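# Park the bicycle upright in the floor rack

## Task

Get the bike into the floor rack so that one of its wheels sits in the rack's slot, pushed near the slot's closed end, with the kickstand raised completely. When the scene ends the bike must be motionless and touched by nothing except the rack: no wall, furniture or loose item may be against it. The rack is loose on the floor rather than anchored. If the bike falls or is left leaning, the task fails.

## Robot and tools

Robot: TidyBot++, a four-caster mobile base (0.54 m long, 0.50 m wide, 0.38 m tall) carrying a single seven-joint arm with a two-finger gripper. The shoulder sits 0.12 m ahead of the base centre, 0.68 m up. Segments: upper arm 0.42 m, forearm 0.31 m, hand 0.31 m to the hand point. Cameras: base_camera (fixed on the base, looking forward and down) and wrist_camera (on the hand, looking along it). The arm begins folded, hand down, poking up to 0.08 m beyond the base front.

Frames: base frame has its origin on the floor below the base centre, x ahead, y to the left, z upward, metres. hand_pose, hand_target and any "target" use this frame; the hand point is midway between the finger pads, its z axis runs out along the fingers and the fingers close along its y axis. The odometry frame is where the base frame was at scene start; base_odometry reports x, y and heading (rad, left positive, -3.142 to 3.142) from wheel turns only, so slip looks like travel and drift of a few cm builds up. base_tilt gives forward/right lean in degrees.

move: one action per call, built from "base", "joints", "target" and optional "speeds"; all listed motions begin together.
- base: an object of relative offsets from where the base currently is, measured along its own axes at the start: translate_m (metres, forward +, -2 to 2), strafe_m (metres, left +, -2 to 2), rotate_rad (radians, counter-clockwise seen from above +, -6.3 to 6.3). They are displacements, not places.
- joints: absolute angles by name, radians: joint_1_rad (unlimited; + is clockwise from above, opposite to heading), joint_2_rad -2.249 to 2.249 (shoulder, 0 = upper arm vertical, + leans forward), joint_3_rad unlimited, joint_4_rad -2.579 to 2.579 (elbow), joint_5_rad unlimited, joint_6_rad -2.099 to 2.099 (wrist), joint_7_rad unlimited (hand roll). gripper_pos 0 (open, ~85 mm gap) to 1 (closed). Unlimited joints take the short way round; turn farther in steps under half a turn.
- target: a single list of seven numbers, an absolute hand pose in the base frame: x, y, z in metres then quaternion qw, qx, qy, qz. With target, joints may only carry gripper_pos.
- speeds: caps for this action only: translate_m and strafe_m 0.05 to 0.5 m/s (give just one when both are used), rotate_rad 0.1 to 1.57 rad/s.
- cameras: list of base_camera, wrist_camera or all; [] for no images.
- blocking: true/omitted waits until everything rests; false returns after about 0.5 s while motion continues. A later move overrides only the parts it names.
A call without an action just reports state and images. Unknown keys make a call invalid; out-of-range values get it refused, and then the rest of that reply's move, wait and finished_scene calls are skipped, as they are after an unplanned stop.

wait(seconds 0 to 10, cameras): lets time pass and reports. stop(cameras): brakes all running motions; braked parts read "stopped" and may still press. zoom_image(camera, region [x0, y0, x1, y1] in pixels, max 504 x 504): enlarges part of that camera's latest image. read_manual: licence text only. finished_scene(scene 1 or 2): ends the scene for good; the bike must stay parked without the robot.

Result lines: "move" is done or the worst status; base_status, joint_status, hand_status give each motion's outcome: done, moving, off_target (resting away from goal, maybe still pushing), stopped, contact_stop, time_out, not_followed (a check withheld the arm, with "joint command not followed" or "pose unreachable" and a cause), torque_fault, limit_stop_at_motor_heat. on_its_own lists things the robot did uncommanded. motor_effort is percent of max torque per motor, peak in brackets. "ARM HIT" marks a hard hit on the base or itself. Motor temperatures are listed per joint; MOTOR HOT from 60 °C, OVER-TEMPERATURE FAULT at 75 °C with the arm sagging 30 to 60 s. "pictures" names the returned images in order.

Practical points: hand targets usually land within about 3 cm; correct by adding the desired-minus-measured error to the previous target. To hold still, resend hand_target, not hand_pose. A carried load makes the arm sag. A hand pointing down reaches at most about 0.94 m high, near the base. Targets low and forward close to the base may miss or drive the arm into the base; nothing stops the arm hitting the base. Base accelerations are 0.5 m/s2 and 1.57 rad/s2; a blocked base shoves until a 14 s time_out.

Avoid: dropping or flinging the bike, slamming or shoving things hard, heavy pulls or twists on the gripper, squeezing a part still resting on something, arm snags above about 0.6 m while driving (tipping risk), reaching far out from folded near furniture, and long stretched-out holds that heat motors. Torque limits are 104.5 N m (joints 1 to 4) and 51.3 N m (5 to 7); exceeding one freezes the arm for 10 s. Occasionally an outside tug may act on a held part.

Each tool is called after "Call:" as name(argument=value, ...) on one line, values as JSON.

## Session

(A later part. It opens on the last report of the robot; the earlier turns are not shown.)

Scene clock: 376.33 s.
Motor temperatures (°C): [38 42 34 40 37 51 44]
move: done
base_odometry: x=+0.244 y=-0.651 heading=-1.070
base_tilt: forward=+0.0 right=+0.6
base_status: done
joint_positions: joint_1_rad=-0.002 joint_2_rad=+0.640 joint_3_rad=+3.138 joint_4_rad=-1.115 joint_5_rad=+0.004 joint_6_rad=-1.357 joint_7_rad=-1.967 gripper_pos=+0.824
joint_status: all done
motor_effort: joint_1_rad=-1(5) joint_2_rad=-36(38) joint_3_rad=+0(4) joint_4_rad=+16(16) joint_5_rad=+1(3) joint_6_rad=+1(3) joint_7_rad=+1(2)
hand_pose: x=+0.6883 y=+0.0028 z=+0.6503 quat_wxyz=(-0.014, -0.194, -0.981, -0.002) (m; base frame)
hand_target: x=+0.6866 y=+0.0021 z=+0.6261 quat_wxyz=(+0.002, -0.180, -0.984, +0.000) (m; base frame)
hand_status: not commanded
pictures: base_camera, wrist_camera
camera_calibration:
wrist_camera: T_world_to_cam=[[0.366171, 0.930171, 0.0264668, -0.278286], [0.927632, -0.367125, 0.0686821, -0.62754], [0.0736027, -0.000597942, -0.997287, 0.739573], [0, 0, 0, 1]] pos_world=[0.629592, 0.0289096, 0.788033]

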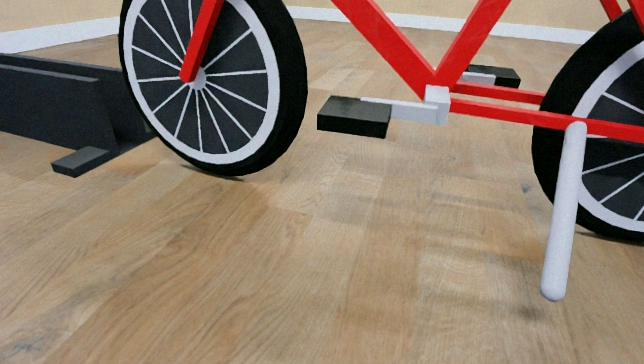

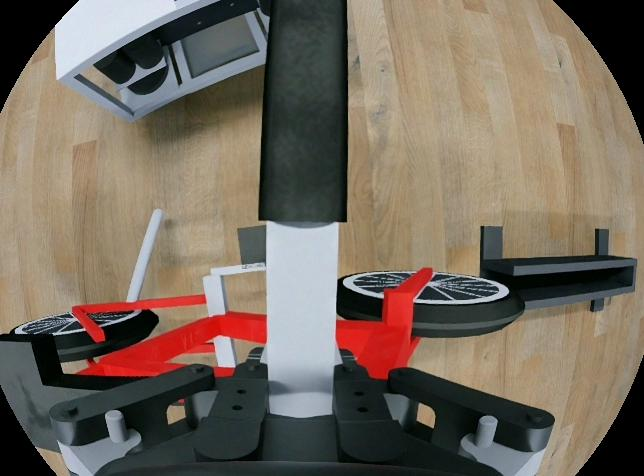

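Call:
move(base={"translate_m":0.0285,"strafe_m":0.0748}, speeds={"strafe_m":0.05})

Call:
zoom_image(camera="wrist_camera", region=[404, 160, 644, 346])

Call:
zoom_image(camera="base_camera", region=[0, 0, 300, 220])

Scene clock: 378.87 s.
Motor temperatures (°C): [38 42 34 40 37 51 44]
move: done
base_odometry: x=+0.323 y=-0.640 heading=-1.070
base_tilt: forward=+0.0 right=+0.6
base_status: done
joint_positions: joint_1_rad=-0.001 joint_2_rad=+0.641 joint_3_rad=+3.137 joint_4_rad=-1.116 joint_5_rad=+0.004 joint_6_rad=-1.357 joint_7_rad=-1.967 gripper_pos=+0.824
joint_status: not commanded
motor_effort: joint_1_rad=+0(5) joint_2_rad=-35(38) joint_3_rad=+0(3) joint_4_rad=+15(17) joint_5_rad=+1(4) joint_6_rad=+1(3) joint_7_rad=+1(2)
hand_pose: x=+0.6882 y=+0.0027 z=+0.6499 quat_wxyz=(-0.014, -0.194, -0.981, -0.002) (m; base frame)
hand_target: x=+0.6866 y=+0.0021 z=+0.6261 quat_wxyz=(+0.002, -0.180, -0.984, +0.000) (m; base frame)
hand_status: not commanded
pictures: base_camera, wrist_camera
camera_calibration:
wrist_camera: T_world_to_cam=[[0.366332, 0.930111, 0.0263547, -0.278191], [0.927631, -0.367279, 0.0678775, -0.626898], [0.0728131, -0.000418283, -0.997346, 0.739771], [0, 0, 0, 1]] pos_world=[0.629576, 0.0288114, 0.787691]

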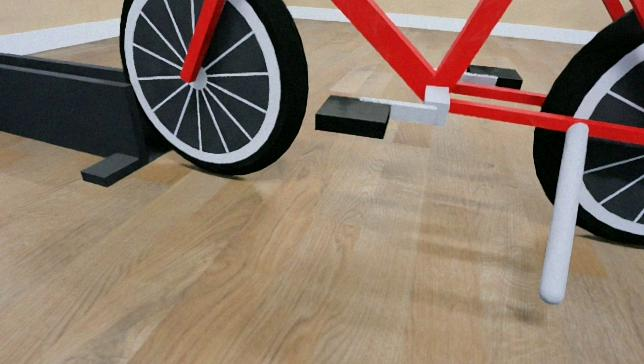

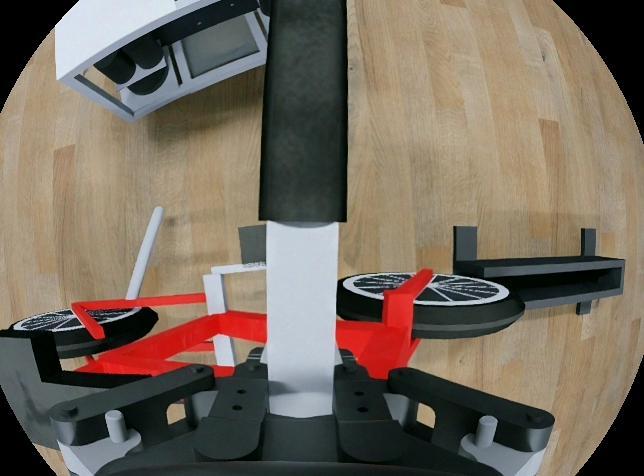

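Scaled by 2.100.

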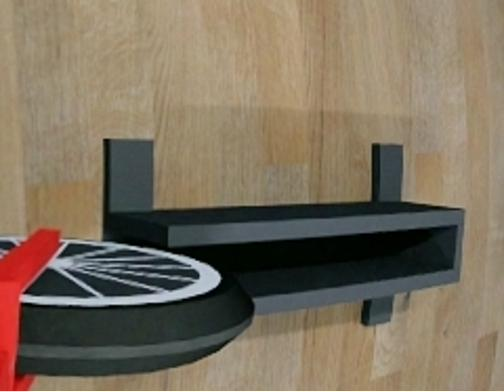

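Scaled by 1.680.

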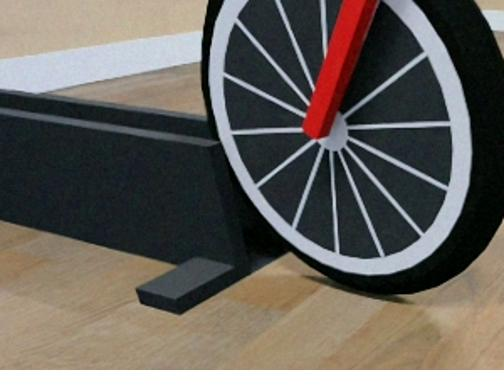

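Call:
move(base={"translate_m": 0.0285, "strafe_m": 0.0748}, speeds={"strafe_m": 0.06})

Scene clock: 381.33 s.
Motor temperatures (°C): [38 42 34 40 37 51 44]
move: done
base_odometry: x=+0.403 y=-0.629 heading=-1.069
base_tilt: forward=+0.0 right=+0.6
base_status: done
joint_positions: joint_1_rad=-0.002 joint_2_rad=+0.641 joint_3_rad=+3.138 joint_4_rad=-1.116 joint_5_rad=+0.004 joint_6_rad=-1.357 joint_7_rad=-1.967 gripper_pos=+0.824
joint_status: not commanded
motor_effort: joint_1_rad=+0(5) joint_2_rad=-37(38) joint_3_rad=+0(3) joint_4_rad=+16(17) joint_5_rad=+1(3) joint_6_rad=+1(3) joint_7_rad=+1(2)
hand_pose: x=+0.6881 y=+0.0029 z=+0.6495 quat_wxyz=(-0.014, -0.194, -0.981, -0.002) (m; base frame)
hand_target: x=+0.6866 y=+0.0021 z=+0.6261 quat_wxyz=(+0.002, -0.180, -0.984, +0.000) (m; base frame)
hand_status: not commanded
pictures: base_camera, wrist_camera
camera_calibration:
wrist_camera: T_world_to_cam=[[0.366044, 0.930237, 0.0259157, -0.277822], [0.927799, -0.36696, 0.0672971, -0.626435], [0.0721122, -0.000589132, -0.997396, 0.739948], [0, 0, 0, 1]] pos_world=[0.629541, 0.0289996, 0.787379]

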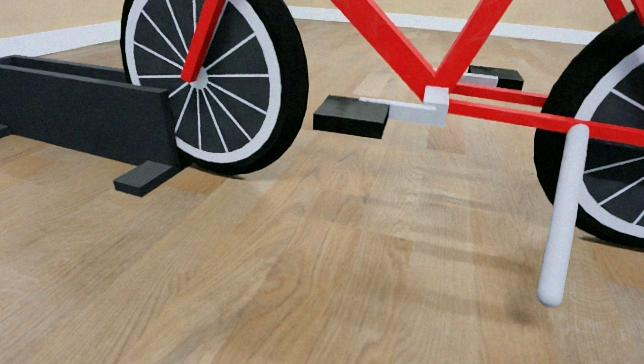

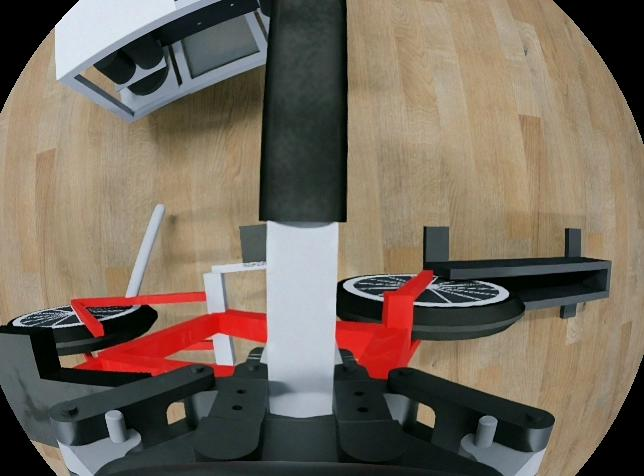

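Call:
zoom_image(camera="wrist_camera", region=[330, 200, 640, 380])

Call:
zoom_image(camera="base_camera", region=[0, 0, 320, 220])

Scaled by 1.626.

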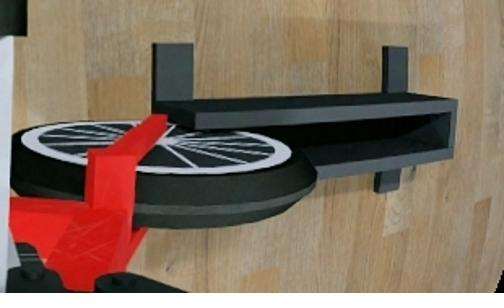

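Scaled by 1.575.

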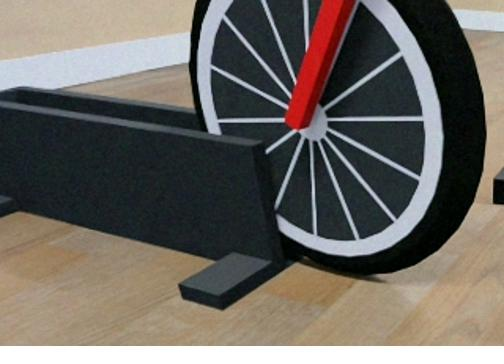

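Call:
move(base={"translate_m": 0.0285, "strafe_m": 0.0748}, speeds={"strafe_m": 0.06})

Call:
zoom_image(camera="wrist_camera", region=[330, 200, 640, 380])

Call:
zoom_image(camera="base_camera", region=[0, 0, 320, 220])

Scene clock: 383.50 s.
Motor temperatures (°C): [38 42 34 40 37 51 44]
move: done
base_odometry: x=+0.482 y=-0.618 heading=-1.069
base_tilt: forward=+0.0 right=+0.6
base_status: done
joint_positions: joint_1_rad=-0.004 joint_2_rad=+0.642 joint_3_rad=+3.137 joint_4_rad=-1.117 joint_5_rad=+0.004 joint_6_rad=-1.354 joint_7_rad=-1.961 gripper_pos=+0.824
joint_status: not commanded
motor_effort: joint_1_rad=+0(5) joint_2_rad=-35(37) joint_3_rad=+0(4) joint_4_rad=+15(17) joint_5_rad=+0(6) joint_6_rad=+0(3) joint_7_rad=+1(2)
hand_pose: x=+0.6887 y=+0.0046 z=+0.6492 quat_wxyz=(-0.014, -0.190, -0.982, -0.002) (m; base frame)
hand_target: x=+0.6866 y=+0.0021 z=+0.6261 quat_wxyz=(+0.002, -0.180, -0.984, +0.000) (m; base frame)
hand_status: not commanded
pictures: base_camera, wrist_camera
camera_calibration:
wrist_camera: T_world_to_cam=[[0.357477, 0.933537, 0.0268087, -0.274324], [0.930987, -0.35848, 0.0689625, -0.629648], [0.0739894, 0.000306072, -0.997259, 0.738184], [0, 0, 0, 1]] pos_world=[0.62964, 0.0301492, 0.786937]

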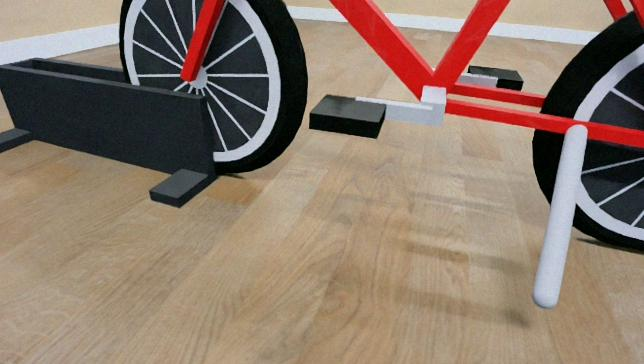

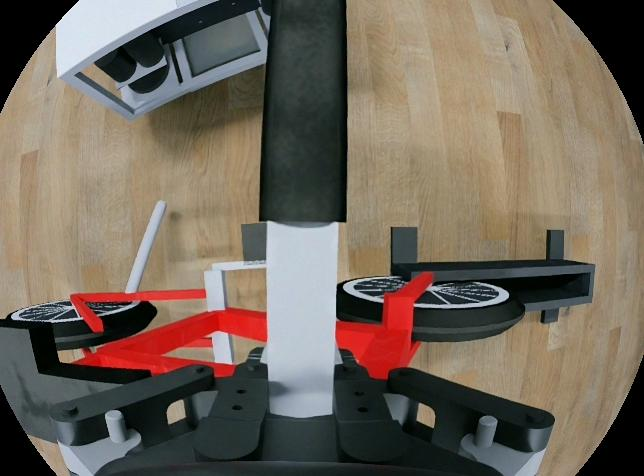

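Scaled by 1.626.

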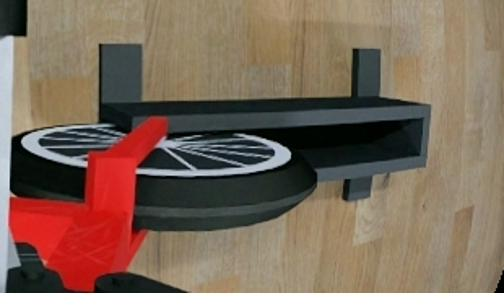

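Scaled by 1.575.

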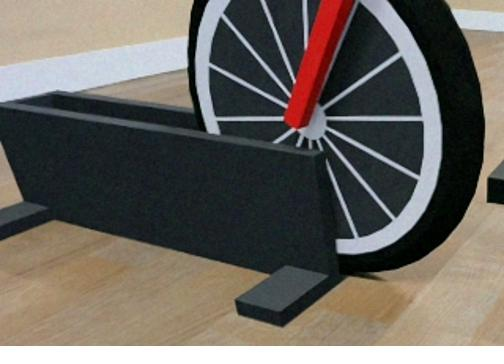

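Call:
move(base={"translate_m": 0.0285, "strafe_m": 0.0748}, speeds={"strafe_m": 0.06})

Call:
zoom_image(camera="wrist_camera", region=[330, 200, 640, 380])

Call:
zoom_image(camera="base_camera", region=[0, 0, 320, 220])

Scene clock: 385.57 s.
Motor temperatures (°C): [38 42 34 40 37 51 44]
move: done
base_odometry: x=+0.561 y=-0.607 heading=-1.069
base_tilt: forward=+0.0 right=+0.6
base_status: done
joint_positions: joint_1_rad=-0.004 joint_2_rad=+0.642 joint_3_rad=+3.137 joint_4_rad=-1.117 joint_5_rad=+0.004 joint_6_rad=-1.351 joint_7_rad=-1.954 gripper_pos=+0.824
joint_status: not commanded
motor_effort: joint_1_rad=-1(4) joint_2_rad=-36(38) joint_3_rad=-2(3) joint_4_rad=+16(17) joint_5_rad=-2(6) joint_6_rad=+0(4) joint_7_rad=+1(3)
hand_pose: x=+0.6895 y=+0.0043 z=+0.6490 quat_wxyz=(-0.016, -0.186, -0.982, -0.002) (m; base frame)
hand_target: x=+0.6866 y=+0.0021 z=+0.6261 quat_wxyz=(+0.002, -0.180, -0.984, +0.000) (m; base frame)
hand_status: not commanded
pictures: base_camera, wrist_camera
camera_calibration:
wrist_camera: T_world_to_cam=[[0.351091, 0.935934, 0.027608, -0.270453], [0.93319, -0.352174, 0.0716284, -0.6338], [0.0767623, 0.000615403, -0.997049, 0.735889], [0, 0, 0, 1]] pos_world=[0.62992, 0.0294651, 0.786582]

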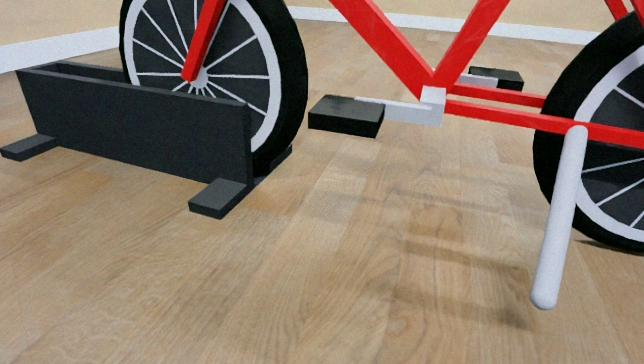

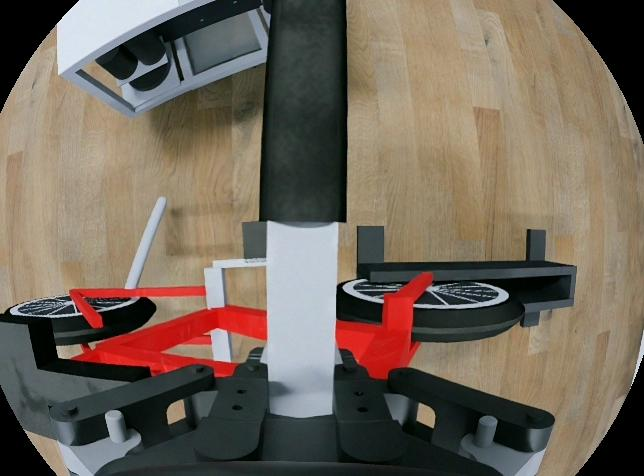

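Scaled by 1.626.

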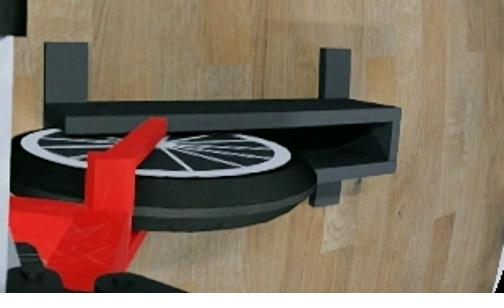

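Scaled by 1.575.

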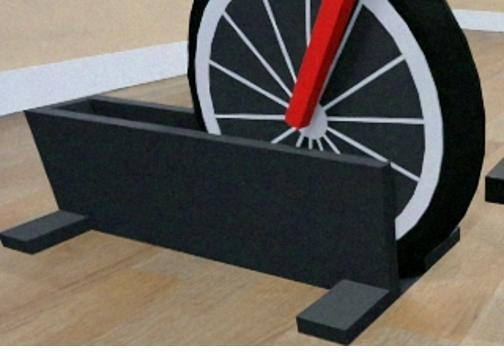

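Call:
move(base={"translate_m": 0.0285, "strafe_m": 0.0748}, speeds={"strafe_m": 0.06})

Call:
zoom_image(camera="wrist_camera", region=[330, 200, 640, 380])

Call:
zoom_image(camera="base_camera", region=[0, 0, 320, 220])

Scene clock: 387.63 s.
Motor temperatures (°C): [38 42 34 40 37 51 44]
move: done
base_odometry: x=+0.641 y=-0.596 heading=-1.068
base_tilt: forward=+0.0 right=+0.6
base_status: done
joint_positions: joint_1_rad=-0.001 joint_2_rad=+0.641 joint_3_rad=+3.139 joint_4_rad=-1.118 joint_5_rad=+0.003 joint_6_rad=-1.349 joint_7_rad=-1.944 gripper_pos=+0.824
joint_status: not commanded
motor_effort: joint_1_rad=+0(5) joint_2_rad=-35(36) joint_3_rad=-1(5) joint_4_rad=+15(17) joint_5_rad=-2(8) joint_6_rad=-1(5) joint_7_rad=+1(4)
hand_pose: x=+0.6896 y=+0.0023 z=+0.6488 quat_wxyz=(-0.016, -0.184, -0.983, -0.002) (m; base frame)
hand_target: x=+0.6866 y=+0.0021 z=+0.6261 quat_wxyz=(+0.002, -0.180, -0.984, +0.000) (m; base frame)
hand_status: not commanded
pictures: base_camera, wrist_camera
camera_calibration:
wrist_camera: T_world_to_cam=[[0.346484, 0.937652, 0.0275266, -0.265416], [0.934882, -0.347575, 0.0720266, -0.63598], [0.0771034, 0.000778051, -0.997023, 0.73541], [0, 0, 0, 1]] pos_world=[0.629826, 0.0272448, 0.786334]

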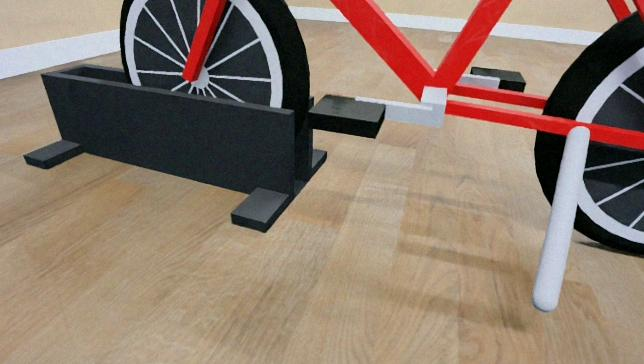

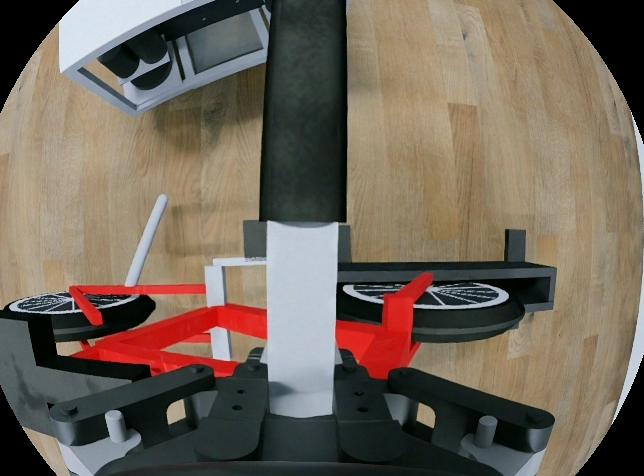

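Scaled by 1.626.

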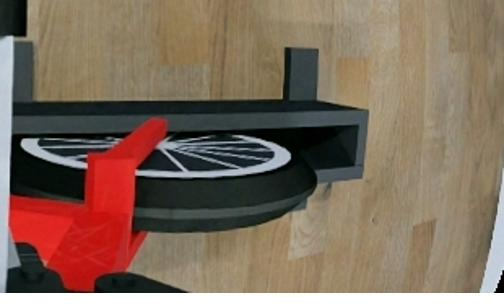

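Scaled by 1.575.

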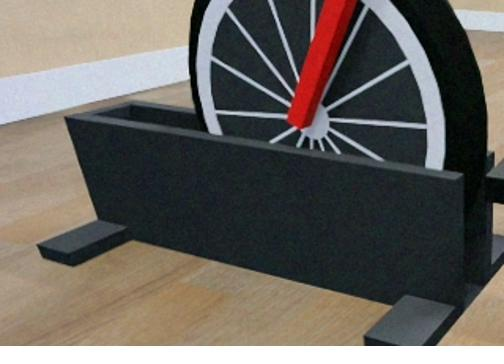

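Call:
move(base={"translate_m": 0.0178, "strafe_m": 0.0467}, speeds={"strafe_m": 0.05})

Call:
zoom_image(camera="wrist_camera", region=[330, 200, 640, 380])

Call:
zoom_image(camera="base_camera", region=[0, 0, 320, 220])

Scene clock: 389.33 s.
Motor temperatures (°C): [38 42 34 40 37 51 44]
move: done
base_odometry: x=+0.690 y=-0.588 heading=-1.068
base_tilt: forward=+0.0 right=+0.6
base_status: done
joint_positions: joint_1_rad=+0.001 joint_2_rad=+0.641 joint_3_rad=+3.140 joint_4_rad=-1.119 joint_5_rad=+0.002 joint_6_rad=-1.350 joint_7_rad=-1.941 gripper_pos=+0.824
joint_status: not commanded
motor_effort: joint_1_rad=-1(6) joint_2_rad=-34(36) joint_3_rad=-1(4) joint_4_rad=+14(17) joint_5_rad=-2(8) joint_6_rad=-1(4) joint_7_rad=+2(5)
hand_pose: x=+0.6891 y=+0.0008 z=+0.6487 quat_wxyz=(-0.015, -0.184, -0.983, -0.002) (m; base frame)
hand_target: x=+0.6866 y=+0.0021 z=+0.6261 quat_wxyz=(+0.002, -0.180, -0.984, +0.000) (m; base frame)
hand_status: not commanded
pictures: base_camera, wrist_camera
camera_calibration:
wrist_camera: T_world_to_cam=[[0.346418, 0.937682, 0.0273356, -0.263705], [0.935007, -0.347494, 0.0707778, -0.635353], [0.075866, 0.00104022, -0.997117, 0.736255], [0, 0, 0, 1]] pos_world=[0.629555, 0.0257239, 0.78631]

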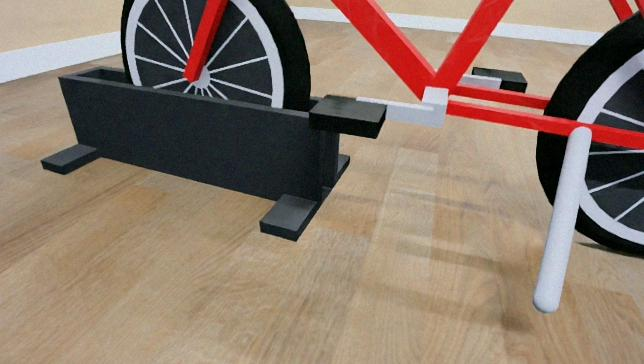

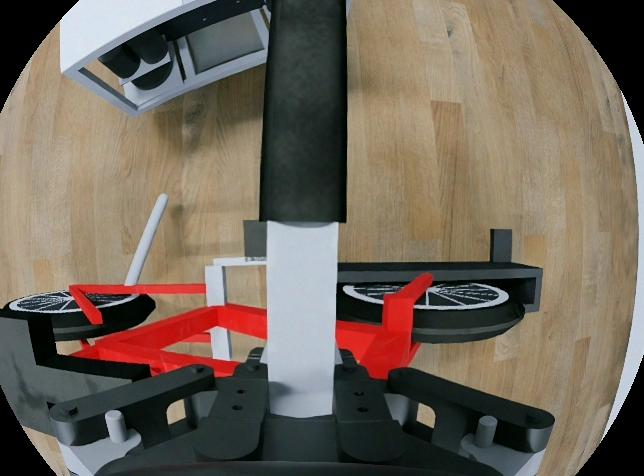

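Scaled by 1.626.

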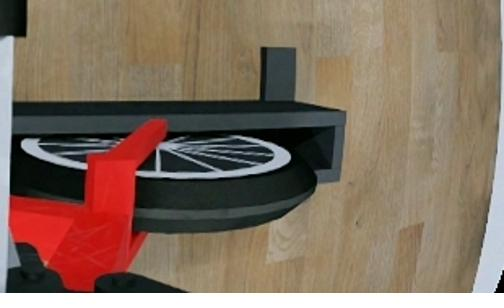

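Scaled by 1.575.

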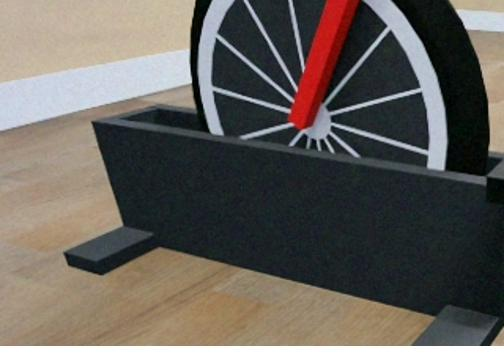

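Call:
move(base={"translate_m": 0.0089, "strafe_m": 0.0234}, speeds={"strafe_m": 0.05})

Call:
zoom_image(camera="wrist_camera", region=[430, 220, 590, 330])

Call:
zoom_image(camera="base_camera", region=[30, 20, 230, 160])

Scene clock: 390.60 s.
Motor temperatures (°C): [38 42 34 40 37 51 44]
move: done
base_odometry: x=+0.715 y=-0.585 heading=-1.068
base_tilt: forward=+0.0 right=+0.6
base_status: done
joint_positions: joint_1_rad=+0.000 joint_2_rad=+0.641 joint_3_rad=+3.141 joint_4_rad=-1.119 joint_5_rad=+0.002 joint_6_rad=-1.349 joint_7_rad=-1.935 gripper_pos=+0.824
joint_status: not commanded
motor_effort: joint_1_rad=+0(6) joint_2_rad=-34(37) joint_3_rad=-1(5) joint_4_rad=+14(17) joint_5_rad=-2(9) joint_6_rad=-1(5) joint_7_rad=+1(5)
hand_pose: x=+0.6893 y=+0.0010 z=+0.6484 quat_wxyz=(-0.016, -0.181, -0.983, -0.002) (m; base frame)
hand_target: x=+0.6866 y=+0.0021 z=+0.6261 quat_wxyz=(+0.002, -0.180, -0.984, +0.000) (m; base frame)
hand_status: not commanded
pictures: base_camera, wrist_camera
camera_calibration:
wrist_camera: T_world_to_cam=[[0.340242, 0.939949, 0.0270443, -0.25948], [0.937252, -0.341313, 0.0711596, -0.63717], [0.076117, 0.0011358, -0.997098, 0.735815], [0, 0, 0, 1]] pos_world=[0.629467, 0.0255873, 0.786038]

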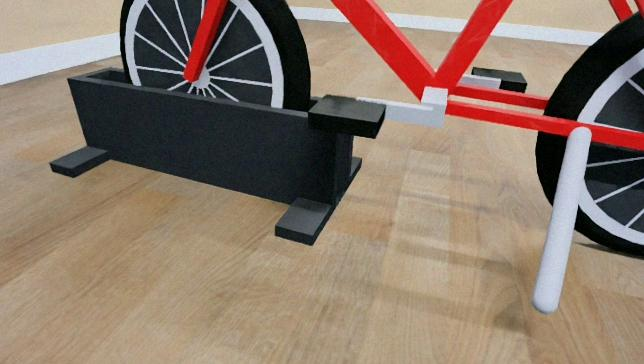

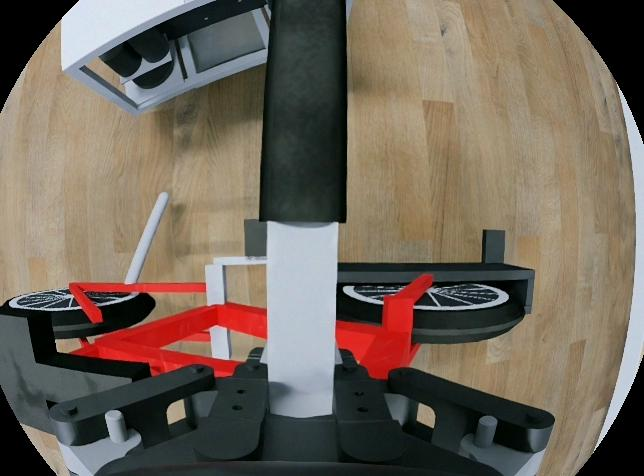

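Scaled by 3.150.

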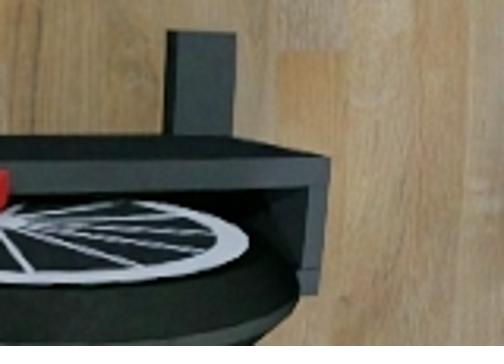

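Scaled by 2.520.

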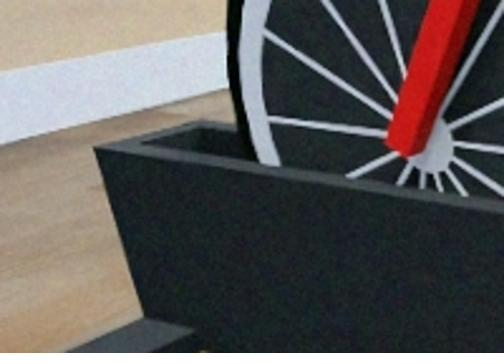

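Call:
move(base={"translate_m": 0.0089, "strafe_m": 0.0234}, speeds={"strafe_m": 0.05})

Call:
zoom_image(camera="wrist_camera", region=[430, 220, 590, 330])

Call:
zoom_image(camera="base_camera", region=[30, 20, 230, 160])

Scene clock: 391.80 s.
Motor temperatures (°C): [38 42 34 40 37 51 44]
move: done
base_odometry: x=+0.740 y=-0.581 heading=-1.068
base_tilt: forward=+0.0 right=+0.6
base_status: done
joint_positions: joint_1_rad=+0.000 joint_2_rad=+0.642 joint_3_rad=+3.142 joint_4_rad=-1.119 joint_5_rad=+0.002 joint_6_rad=-1.349 joint_7_rad=-1.935 gripper_pos=+0.824
joint_status: not commanded
motor_effort: joint_1_rad=-1(6) joint_2_rad=-34(36) joint_3_rad=-1(5) joint_4_rad=+14(16) joint_5_rad=-2(8) joint_6_rad=-1(4) joint_7_rad=+1(4)
hand_pose: x=+0.6894 y=+0.0010 z=+0.6484 quat_wxyz=(-0.016, -0.181, -0.983, -0.002) (m; base frame)
hand_target: x=+0.6866 y=+0.0021 z=+0.6261 quat_wxyz=(+0.002, -0.180, -0.984, +0.000) (m; base frame)
hand_status: not commanded
pictures: base_camera, wrist_camera
camera_calibration:
wrist_camera: T_world_to_cam=[[0.340619, 0.939819, 0.0268134, -0.259595], [0.937076, -0.341672, 0.071761, -0.637612], [0.0766037, 0.000683063, -0.997061, 0.735437], [0, 0, 0, 1]] pos_world=[0.629577, 0.0256157, 0.785992]

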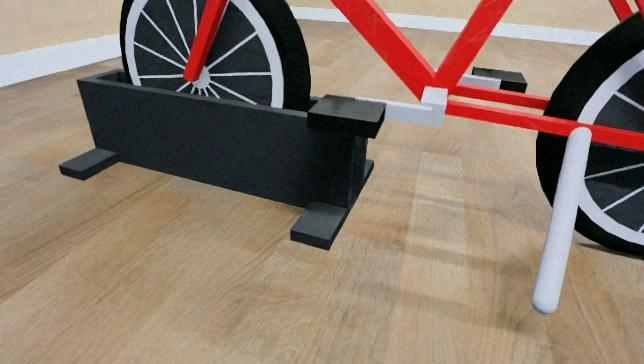

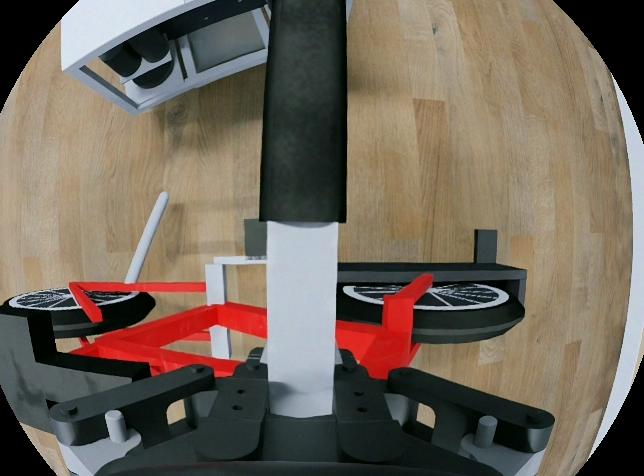

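Scaled by 3.150.

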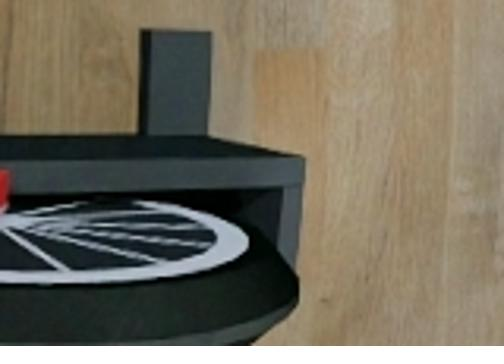

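Scaled by 2.520.

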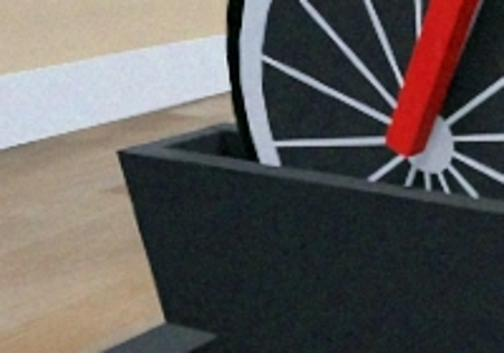

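Call:
move(base={"translate_m": 0.0057, "strafe_m": 0.015}, speeds={"strafe_m": 0.05})

Call:
zoom_image(camera="wrist_camera", region=[430, 220, 590, 330])

Call:
zoom_image(camera="base_camera", region=[30, 20, 230, 160])

Scene clock: 392.87 s.
Motor temperatures (°C): [38 42 34 40 37 51 44]
move: done
base_odometry: x=+0.756 y=-0.579 heading=-1.067
base_tilt: forward=+0.0 right=+0.6
base_status: done
joint_positions: joint_1_rad=+0.003 joint_2_rad=+0.641 joint_3_rad=+3.142 joint_4_rad=-1.119 joint_5_rad=+0.002 joint_6_rad=-1.350 joint_7_rad=-1.932 gripper_pos=+0.824
joint_status: not commanded
motor_effort: joint_1_rad=-1(6) joint_2_rad=-35(36) joint_3_rad=-1(5) joint_4_rad=+15(16) joint_5_rad=-1(7) joint_6_rad=-1(4) joint_7_rad=+1(3)
hand_pose: x=+0.6891 y=-0.0010 z=+0.6486 quat_wxyz=(-0.016, -0.181, -0.983, -0.002) (m; base frame)
hand_target: x=+0.6866 y=+0.0021 z=+0.6261 quat_wxyz=(+0.002, -0.180, -0.984, +0.000) (m; base frame)
hand_status: not commanded
pictures: base_camera, wrist_camera
camera_calibration:
wrist_camera: T_world_to_cam=[[0.341309, 0.939587, 0.0261545, -0.25765], [0.936875, -0.34231, 0.0713374, -0.63762], [0.0759806, 0.000155391, -0.997109, 0.736099], [0, 0, 0, 1]] pos_world=[0.62938, 0.0237072, 0.786196]

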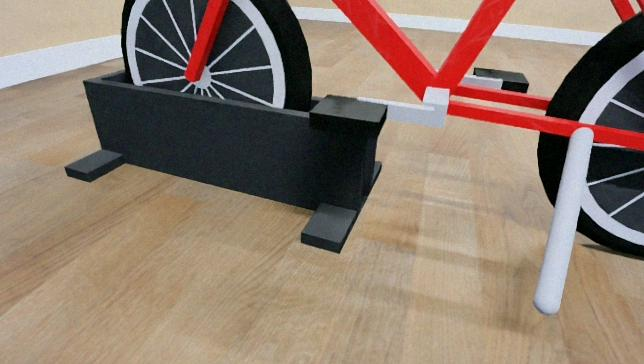

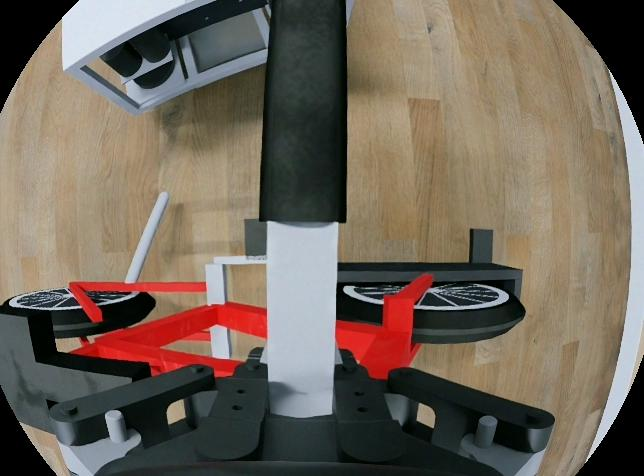

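Scaled by 3.150.

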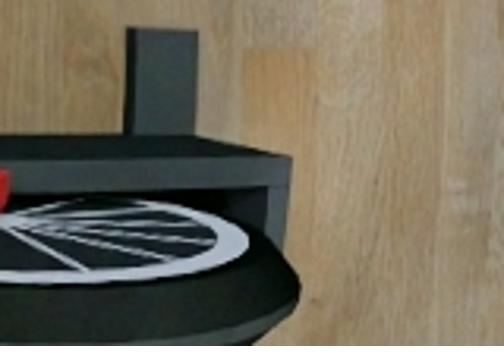

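Scaled by 2.520.

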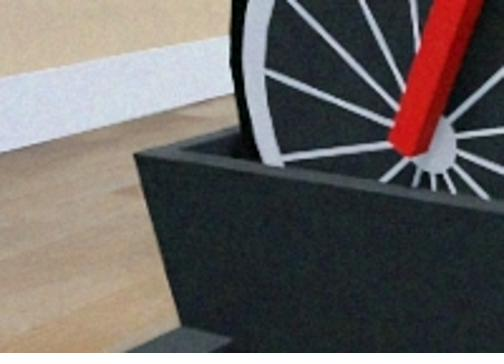

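Call:
move(base={"translate_m": 0.0043, "strafe_m": 0.0112}, speeds={"strafe_m": 0.05})

Call:
zoom_image(camera="wrist_camera", region=[430, 220, 590, 330])

Call:
zoom_image(camera="base_camera", region=[30, 20, 230, 160])

Scene clock: 393.80 s.
Motor temperatures (°C): [38 42 34 40 37 51 44]
move: done
base_odometry: x=+0.768 y=-0.577 heading=-1.067
base_tilt: forward=+0.0 right=+0.6
base_status: done
joint_positions: joint_1_rad=+0.004 joint_2_rad=+0.641 joint_3_rad=+3.142 joint_4_rad=-1.119 joint_5_rad=+0.002 joint_6_rad=-1.350 joint_7_rad=-1.930 gripper_pos=+0.824
joint_status: not commanded
motor_effort: joint_1_rad=-1(6) joint_2_rad=-34(36) joint_3_rad=-1(5) joint_4_rad=+14(16) joint_5_rad=-2(6) joint_6_rad=-2(4) joint_7_rad=+2(3)
hand_pose: x=+0.6890 y=-0.0016 z=+0.6485 quat_wxyz=(-0.015, -0.180, -0.983, -0.002) (m; base frame)
hand_target: x=+0.6866 y=+0.0021 z=+0.6261 quat_wxyz=(+0.002, -0.180, -0.984, +0.000) (m; base frame)
hand_status: not commanded
pictures: base_camera, wrist_camera
camera_calibration:
wrist_camera: T_world_to_cam=[[0.339881, 0.940108, 0.0260419, -0.256062], [0.937446, -0.340877, 0.0706981, -0.637681], [0.0753409, 0.000383996, -0.997158, 0.736463], [0, 0, 0, 1]] pos_world=[0.629336, 0.0230725, 0.786121]

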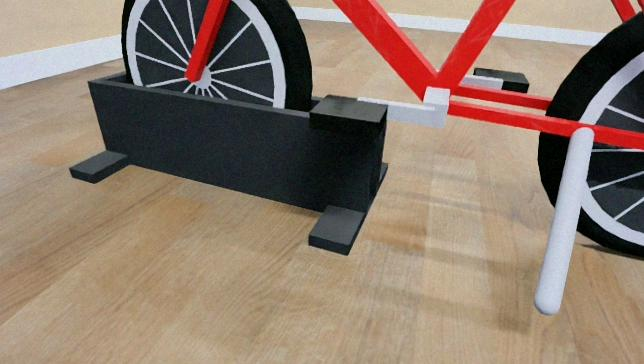

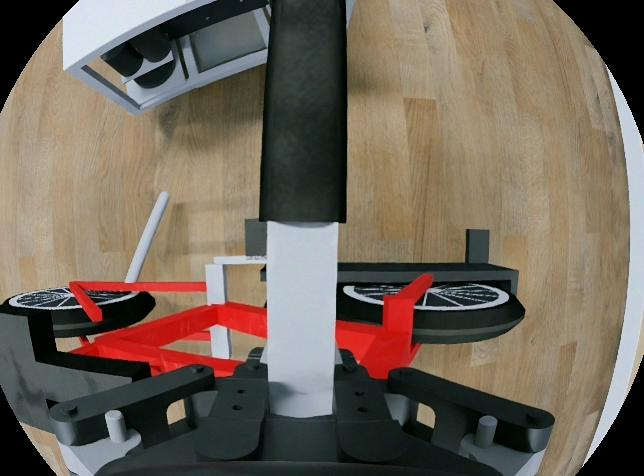

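Scaled by 3.150.

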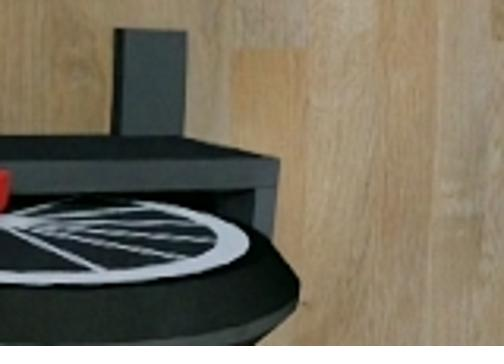

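Scaled by 2.520.

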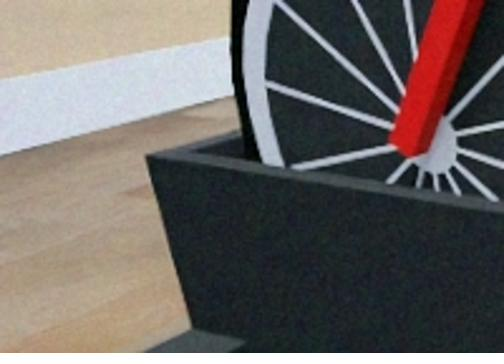

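Call:
move(base={"translate_m": 0.0029, "strafe_m": 0.0075}, speeds={"strafe_m": 0.05})

Call:
move(joints={"gripper_pos": 0.7})

Scene clock: 394.60 s.
Motor temperatures (°C): [38 42 34 40 37 51 44]
move: done
base_odometry: x=+0.776 y=-0.576 heading=-1.067
base_tilt: forward=+0.0 right=+0.6
base_status: done
joint_positions: joint_1_rad=+0.005 joint_2_rad=+0.642 joint_3_rad=+3.143 joint_4_rad=-1.119 joint_5_rad=+0.002 joint_6_rad=-1.351 joint_7_rad=-1.928 gripper_pos=+0.824
joint_status: not commanded
motor_effort: joint_1_rad=+0(6) joint_2_rad=-34(37) joint_3_rad=-1(4) joint_4_rad=+14(15) joint_5_rad=-2(6) joint_6_rad=+0(4) joint_7_rad=+1(3)
hand_pose: x=+0.6889 y=-0.0024 z=+0.6484 quat_wxyz=(-0.015, -0.180, -0.984, -0.001) (m; base frame)
hand_target: x=+0.6866 y=+0.0021 z=+0.6261 quat_wxyz=(+0.002, -0.180, -0.984, +0.000) (m; base frame)
hand_status: not commanded
pictures: base_camera, wrist_camera
camera_calibration:
wrist_camera: T_world_to_cam=[[0.339765, 0.940166, 0.0254356, -0.254744], [0.937542, -0.340716, 0.0701953, -0.637631], [0.0746615, -0.0000029155, -0.997209, 0.736933], [0, 0, 0, 1]] pos_world=[0.629338, 0.0222529, 0.786114]

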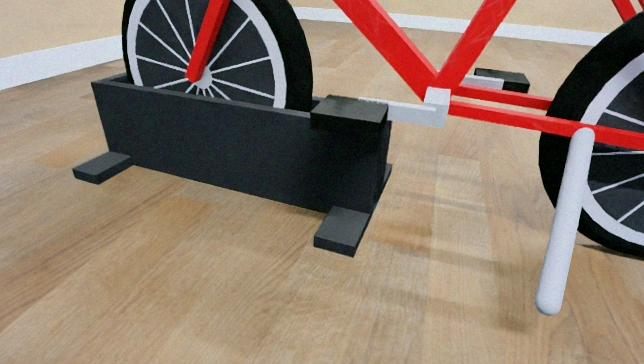

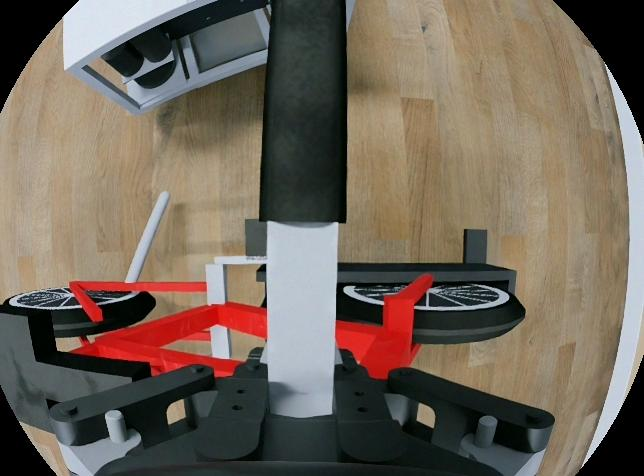

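Scene clock: 395.80 s.
Motor temperatures (°C): [38 42 34 40 37 51 44]
move: done
base_odometry: x=+0.776 y=-0.576 heading=-1.067
base_tilt: forward=+0.0 right=+0.6
base_status: not commanded
joint_positions: joint_1_rad=+0.002 joint_2_rad=+0.661 joint_3_rad=+3.141 joint_4_rad=-1.126 joint_5_rad=+0.002 joint_6_rad=-1.356 joint_7_rad=-1.928 gripper_pos=+0.700
joint_status: all done
motor_effort: joint_1_rad=+1(4) joint_2_rad=-39(44) joint_3_rad=+0(3) joint_4_rad=+17(19) joint_5_rad=-1(2) joint_6_rad=+0(9) joint_7_rad=+0(1)
hand_pose: x=+0.6840 y=+0.0000 z=+0.6352 quat_wxyz=(+0.001, -0.178, -0.984, +0.001) (m; base frame)
hand_target: x=+0.6866 y=+0.0021 z=+0.6261 quat_wxyz=(+0.002, -0.180, -0.984, +0.000) (m; base frame)
hand_status: not commanded
pictures: base_camera, wrist_camera
camera_calibration:
wrist_camera: T_world_to_cam=[[0.336577, 0.941519, 0.0160597, -0.24687], [0.940654, -0.336956, 0.0403823, -0.614415], [0.0434321, 0.0015149, -0.999055, 0.746642], [0, 0, 0, 1]] pos_world=[0.628614, 0.0242707, 0.774713]

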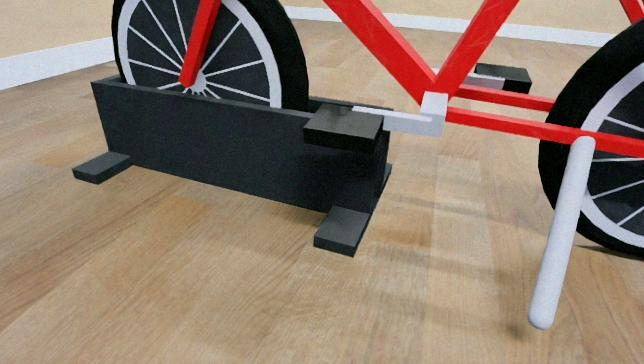

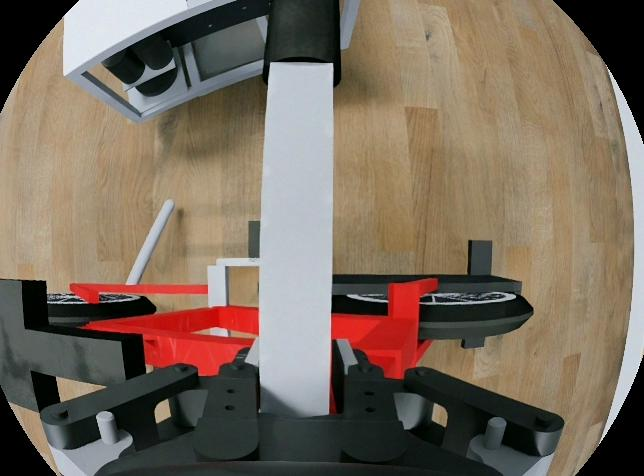

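Call:
move(joints={"gripper_pos": 0.3})

Call:
zoom_image(camera="base_camera", region=[60, 20, 400, 270])

Scene clock: 396.67 s.
Motor temperatures (°C): [38 42 34 40 37 51 44]
move: done
base_odometry: x=+0.776 y=-0.576 heading=-1.067
base_tilt: forward=+0.0 right=+0.6
base_status: not commanded
joint_positions: joint_1_rad=+0.002 joint_2_rad=+0.661 joint_3_rad=+3.141 joint_4_rad=-1.126 joint_5_rad=+0.002 joint_6_rad=-1.356 joint_7_rad=-1.928 gripper_pos=+0.300
joint_status: all done
motor_effort: joint_1_rad=+0(1) joint_2_rad=-40(40) joint_3_rad=-1(1) joint_4_rad=+17(17) joint_5_rad=-1(2) joint_6_rad=+0(1) joint_7_rad=+1(1)
hand_pose: x=+0.6840 y=+0.0000 z=+0.6352 quat_wxyz=(+0.001, -0.178, -0.984, +0.001) (m; base frame)
hand_target: x=+0.6866 y=+0.0021 z=+0.6261 quat_wxyz=(+0.002, -0.180, -0.984, +0.000) (m; base frame)
hand_status: not commanded
pictures: base_camera, wrist_camera
camera_calibration:
wrist_camera: T_world_to_cam=[[0.336577, 0.941519, 0.0160597, -0.24687], [0.940654, -0.336956, 0.0403823, -0.614415], [0.0434321, 0.0015149, -0.999055, 0.746642], [0, 0, 0, 1]] pos_world=[0.628614, 0.0242707, 0.774713]

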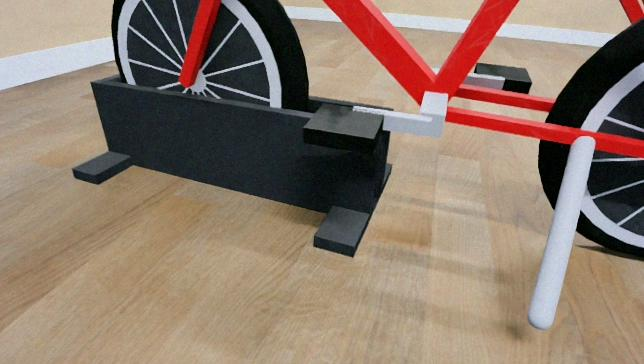

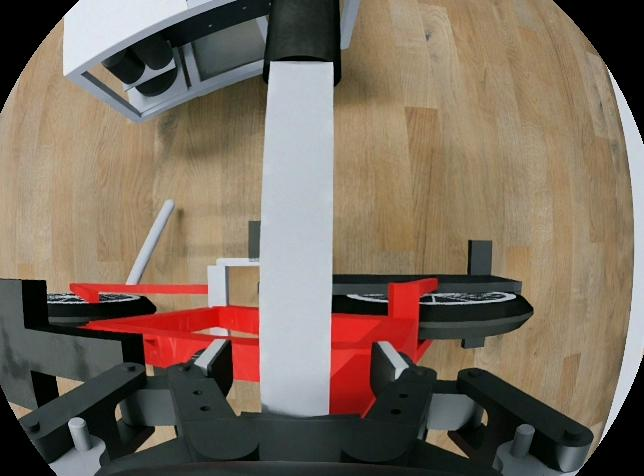

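Scaled by 1.482.

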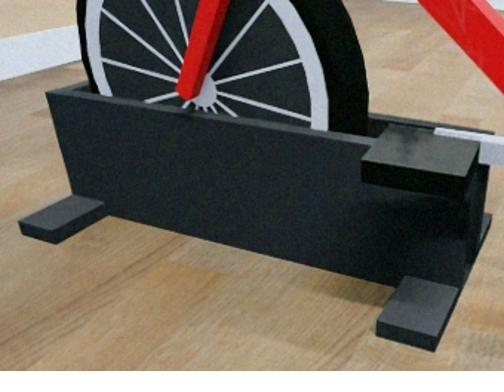

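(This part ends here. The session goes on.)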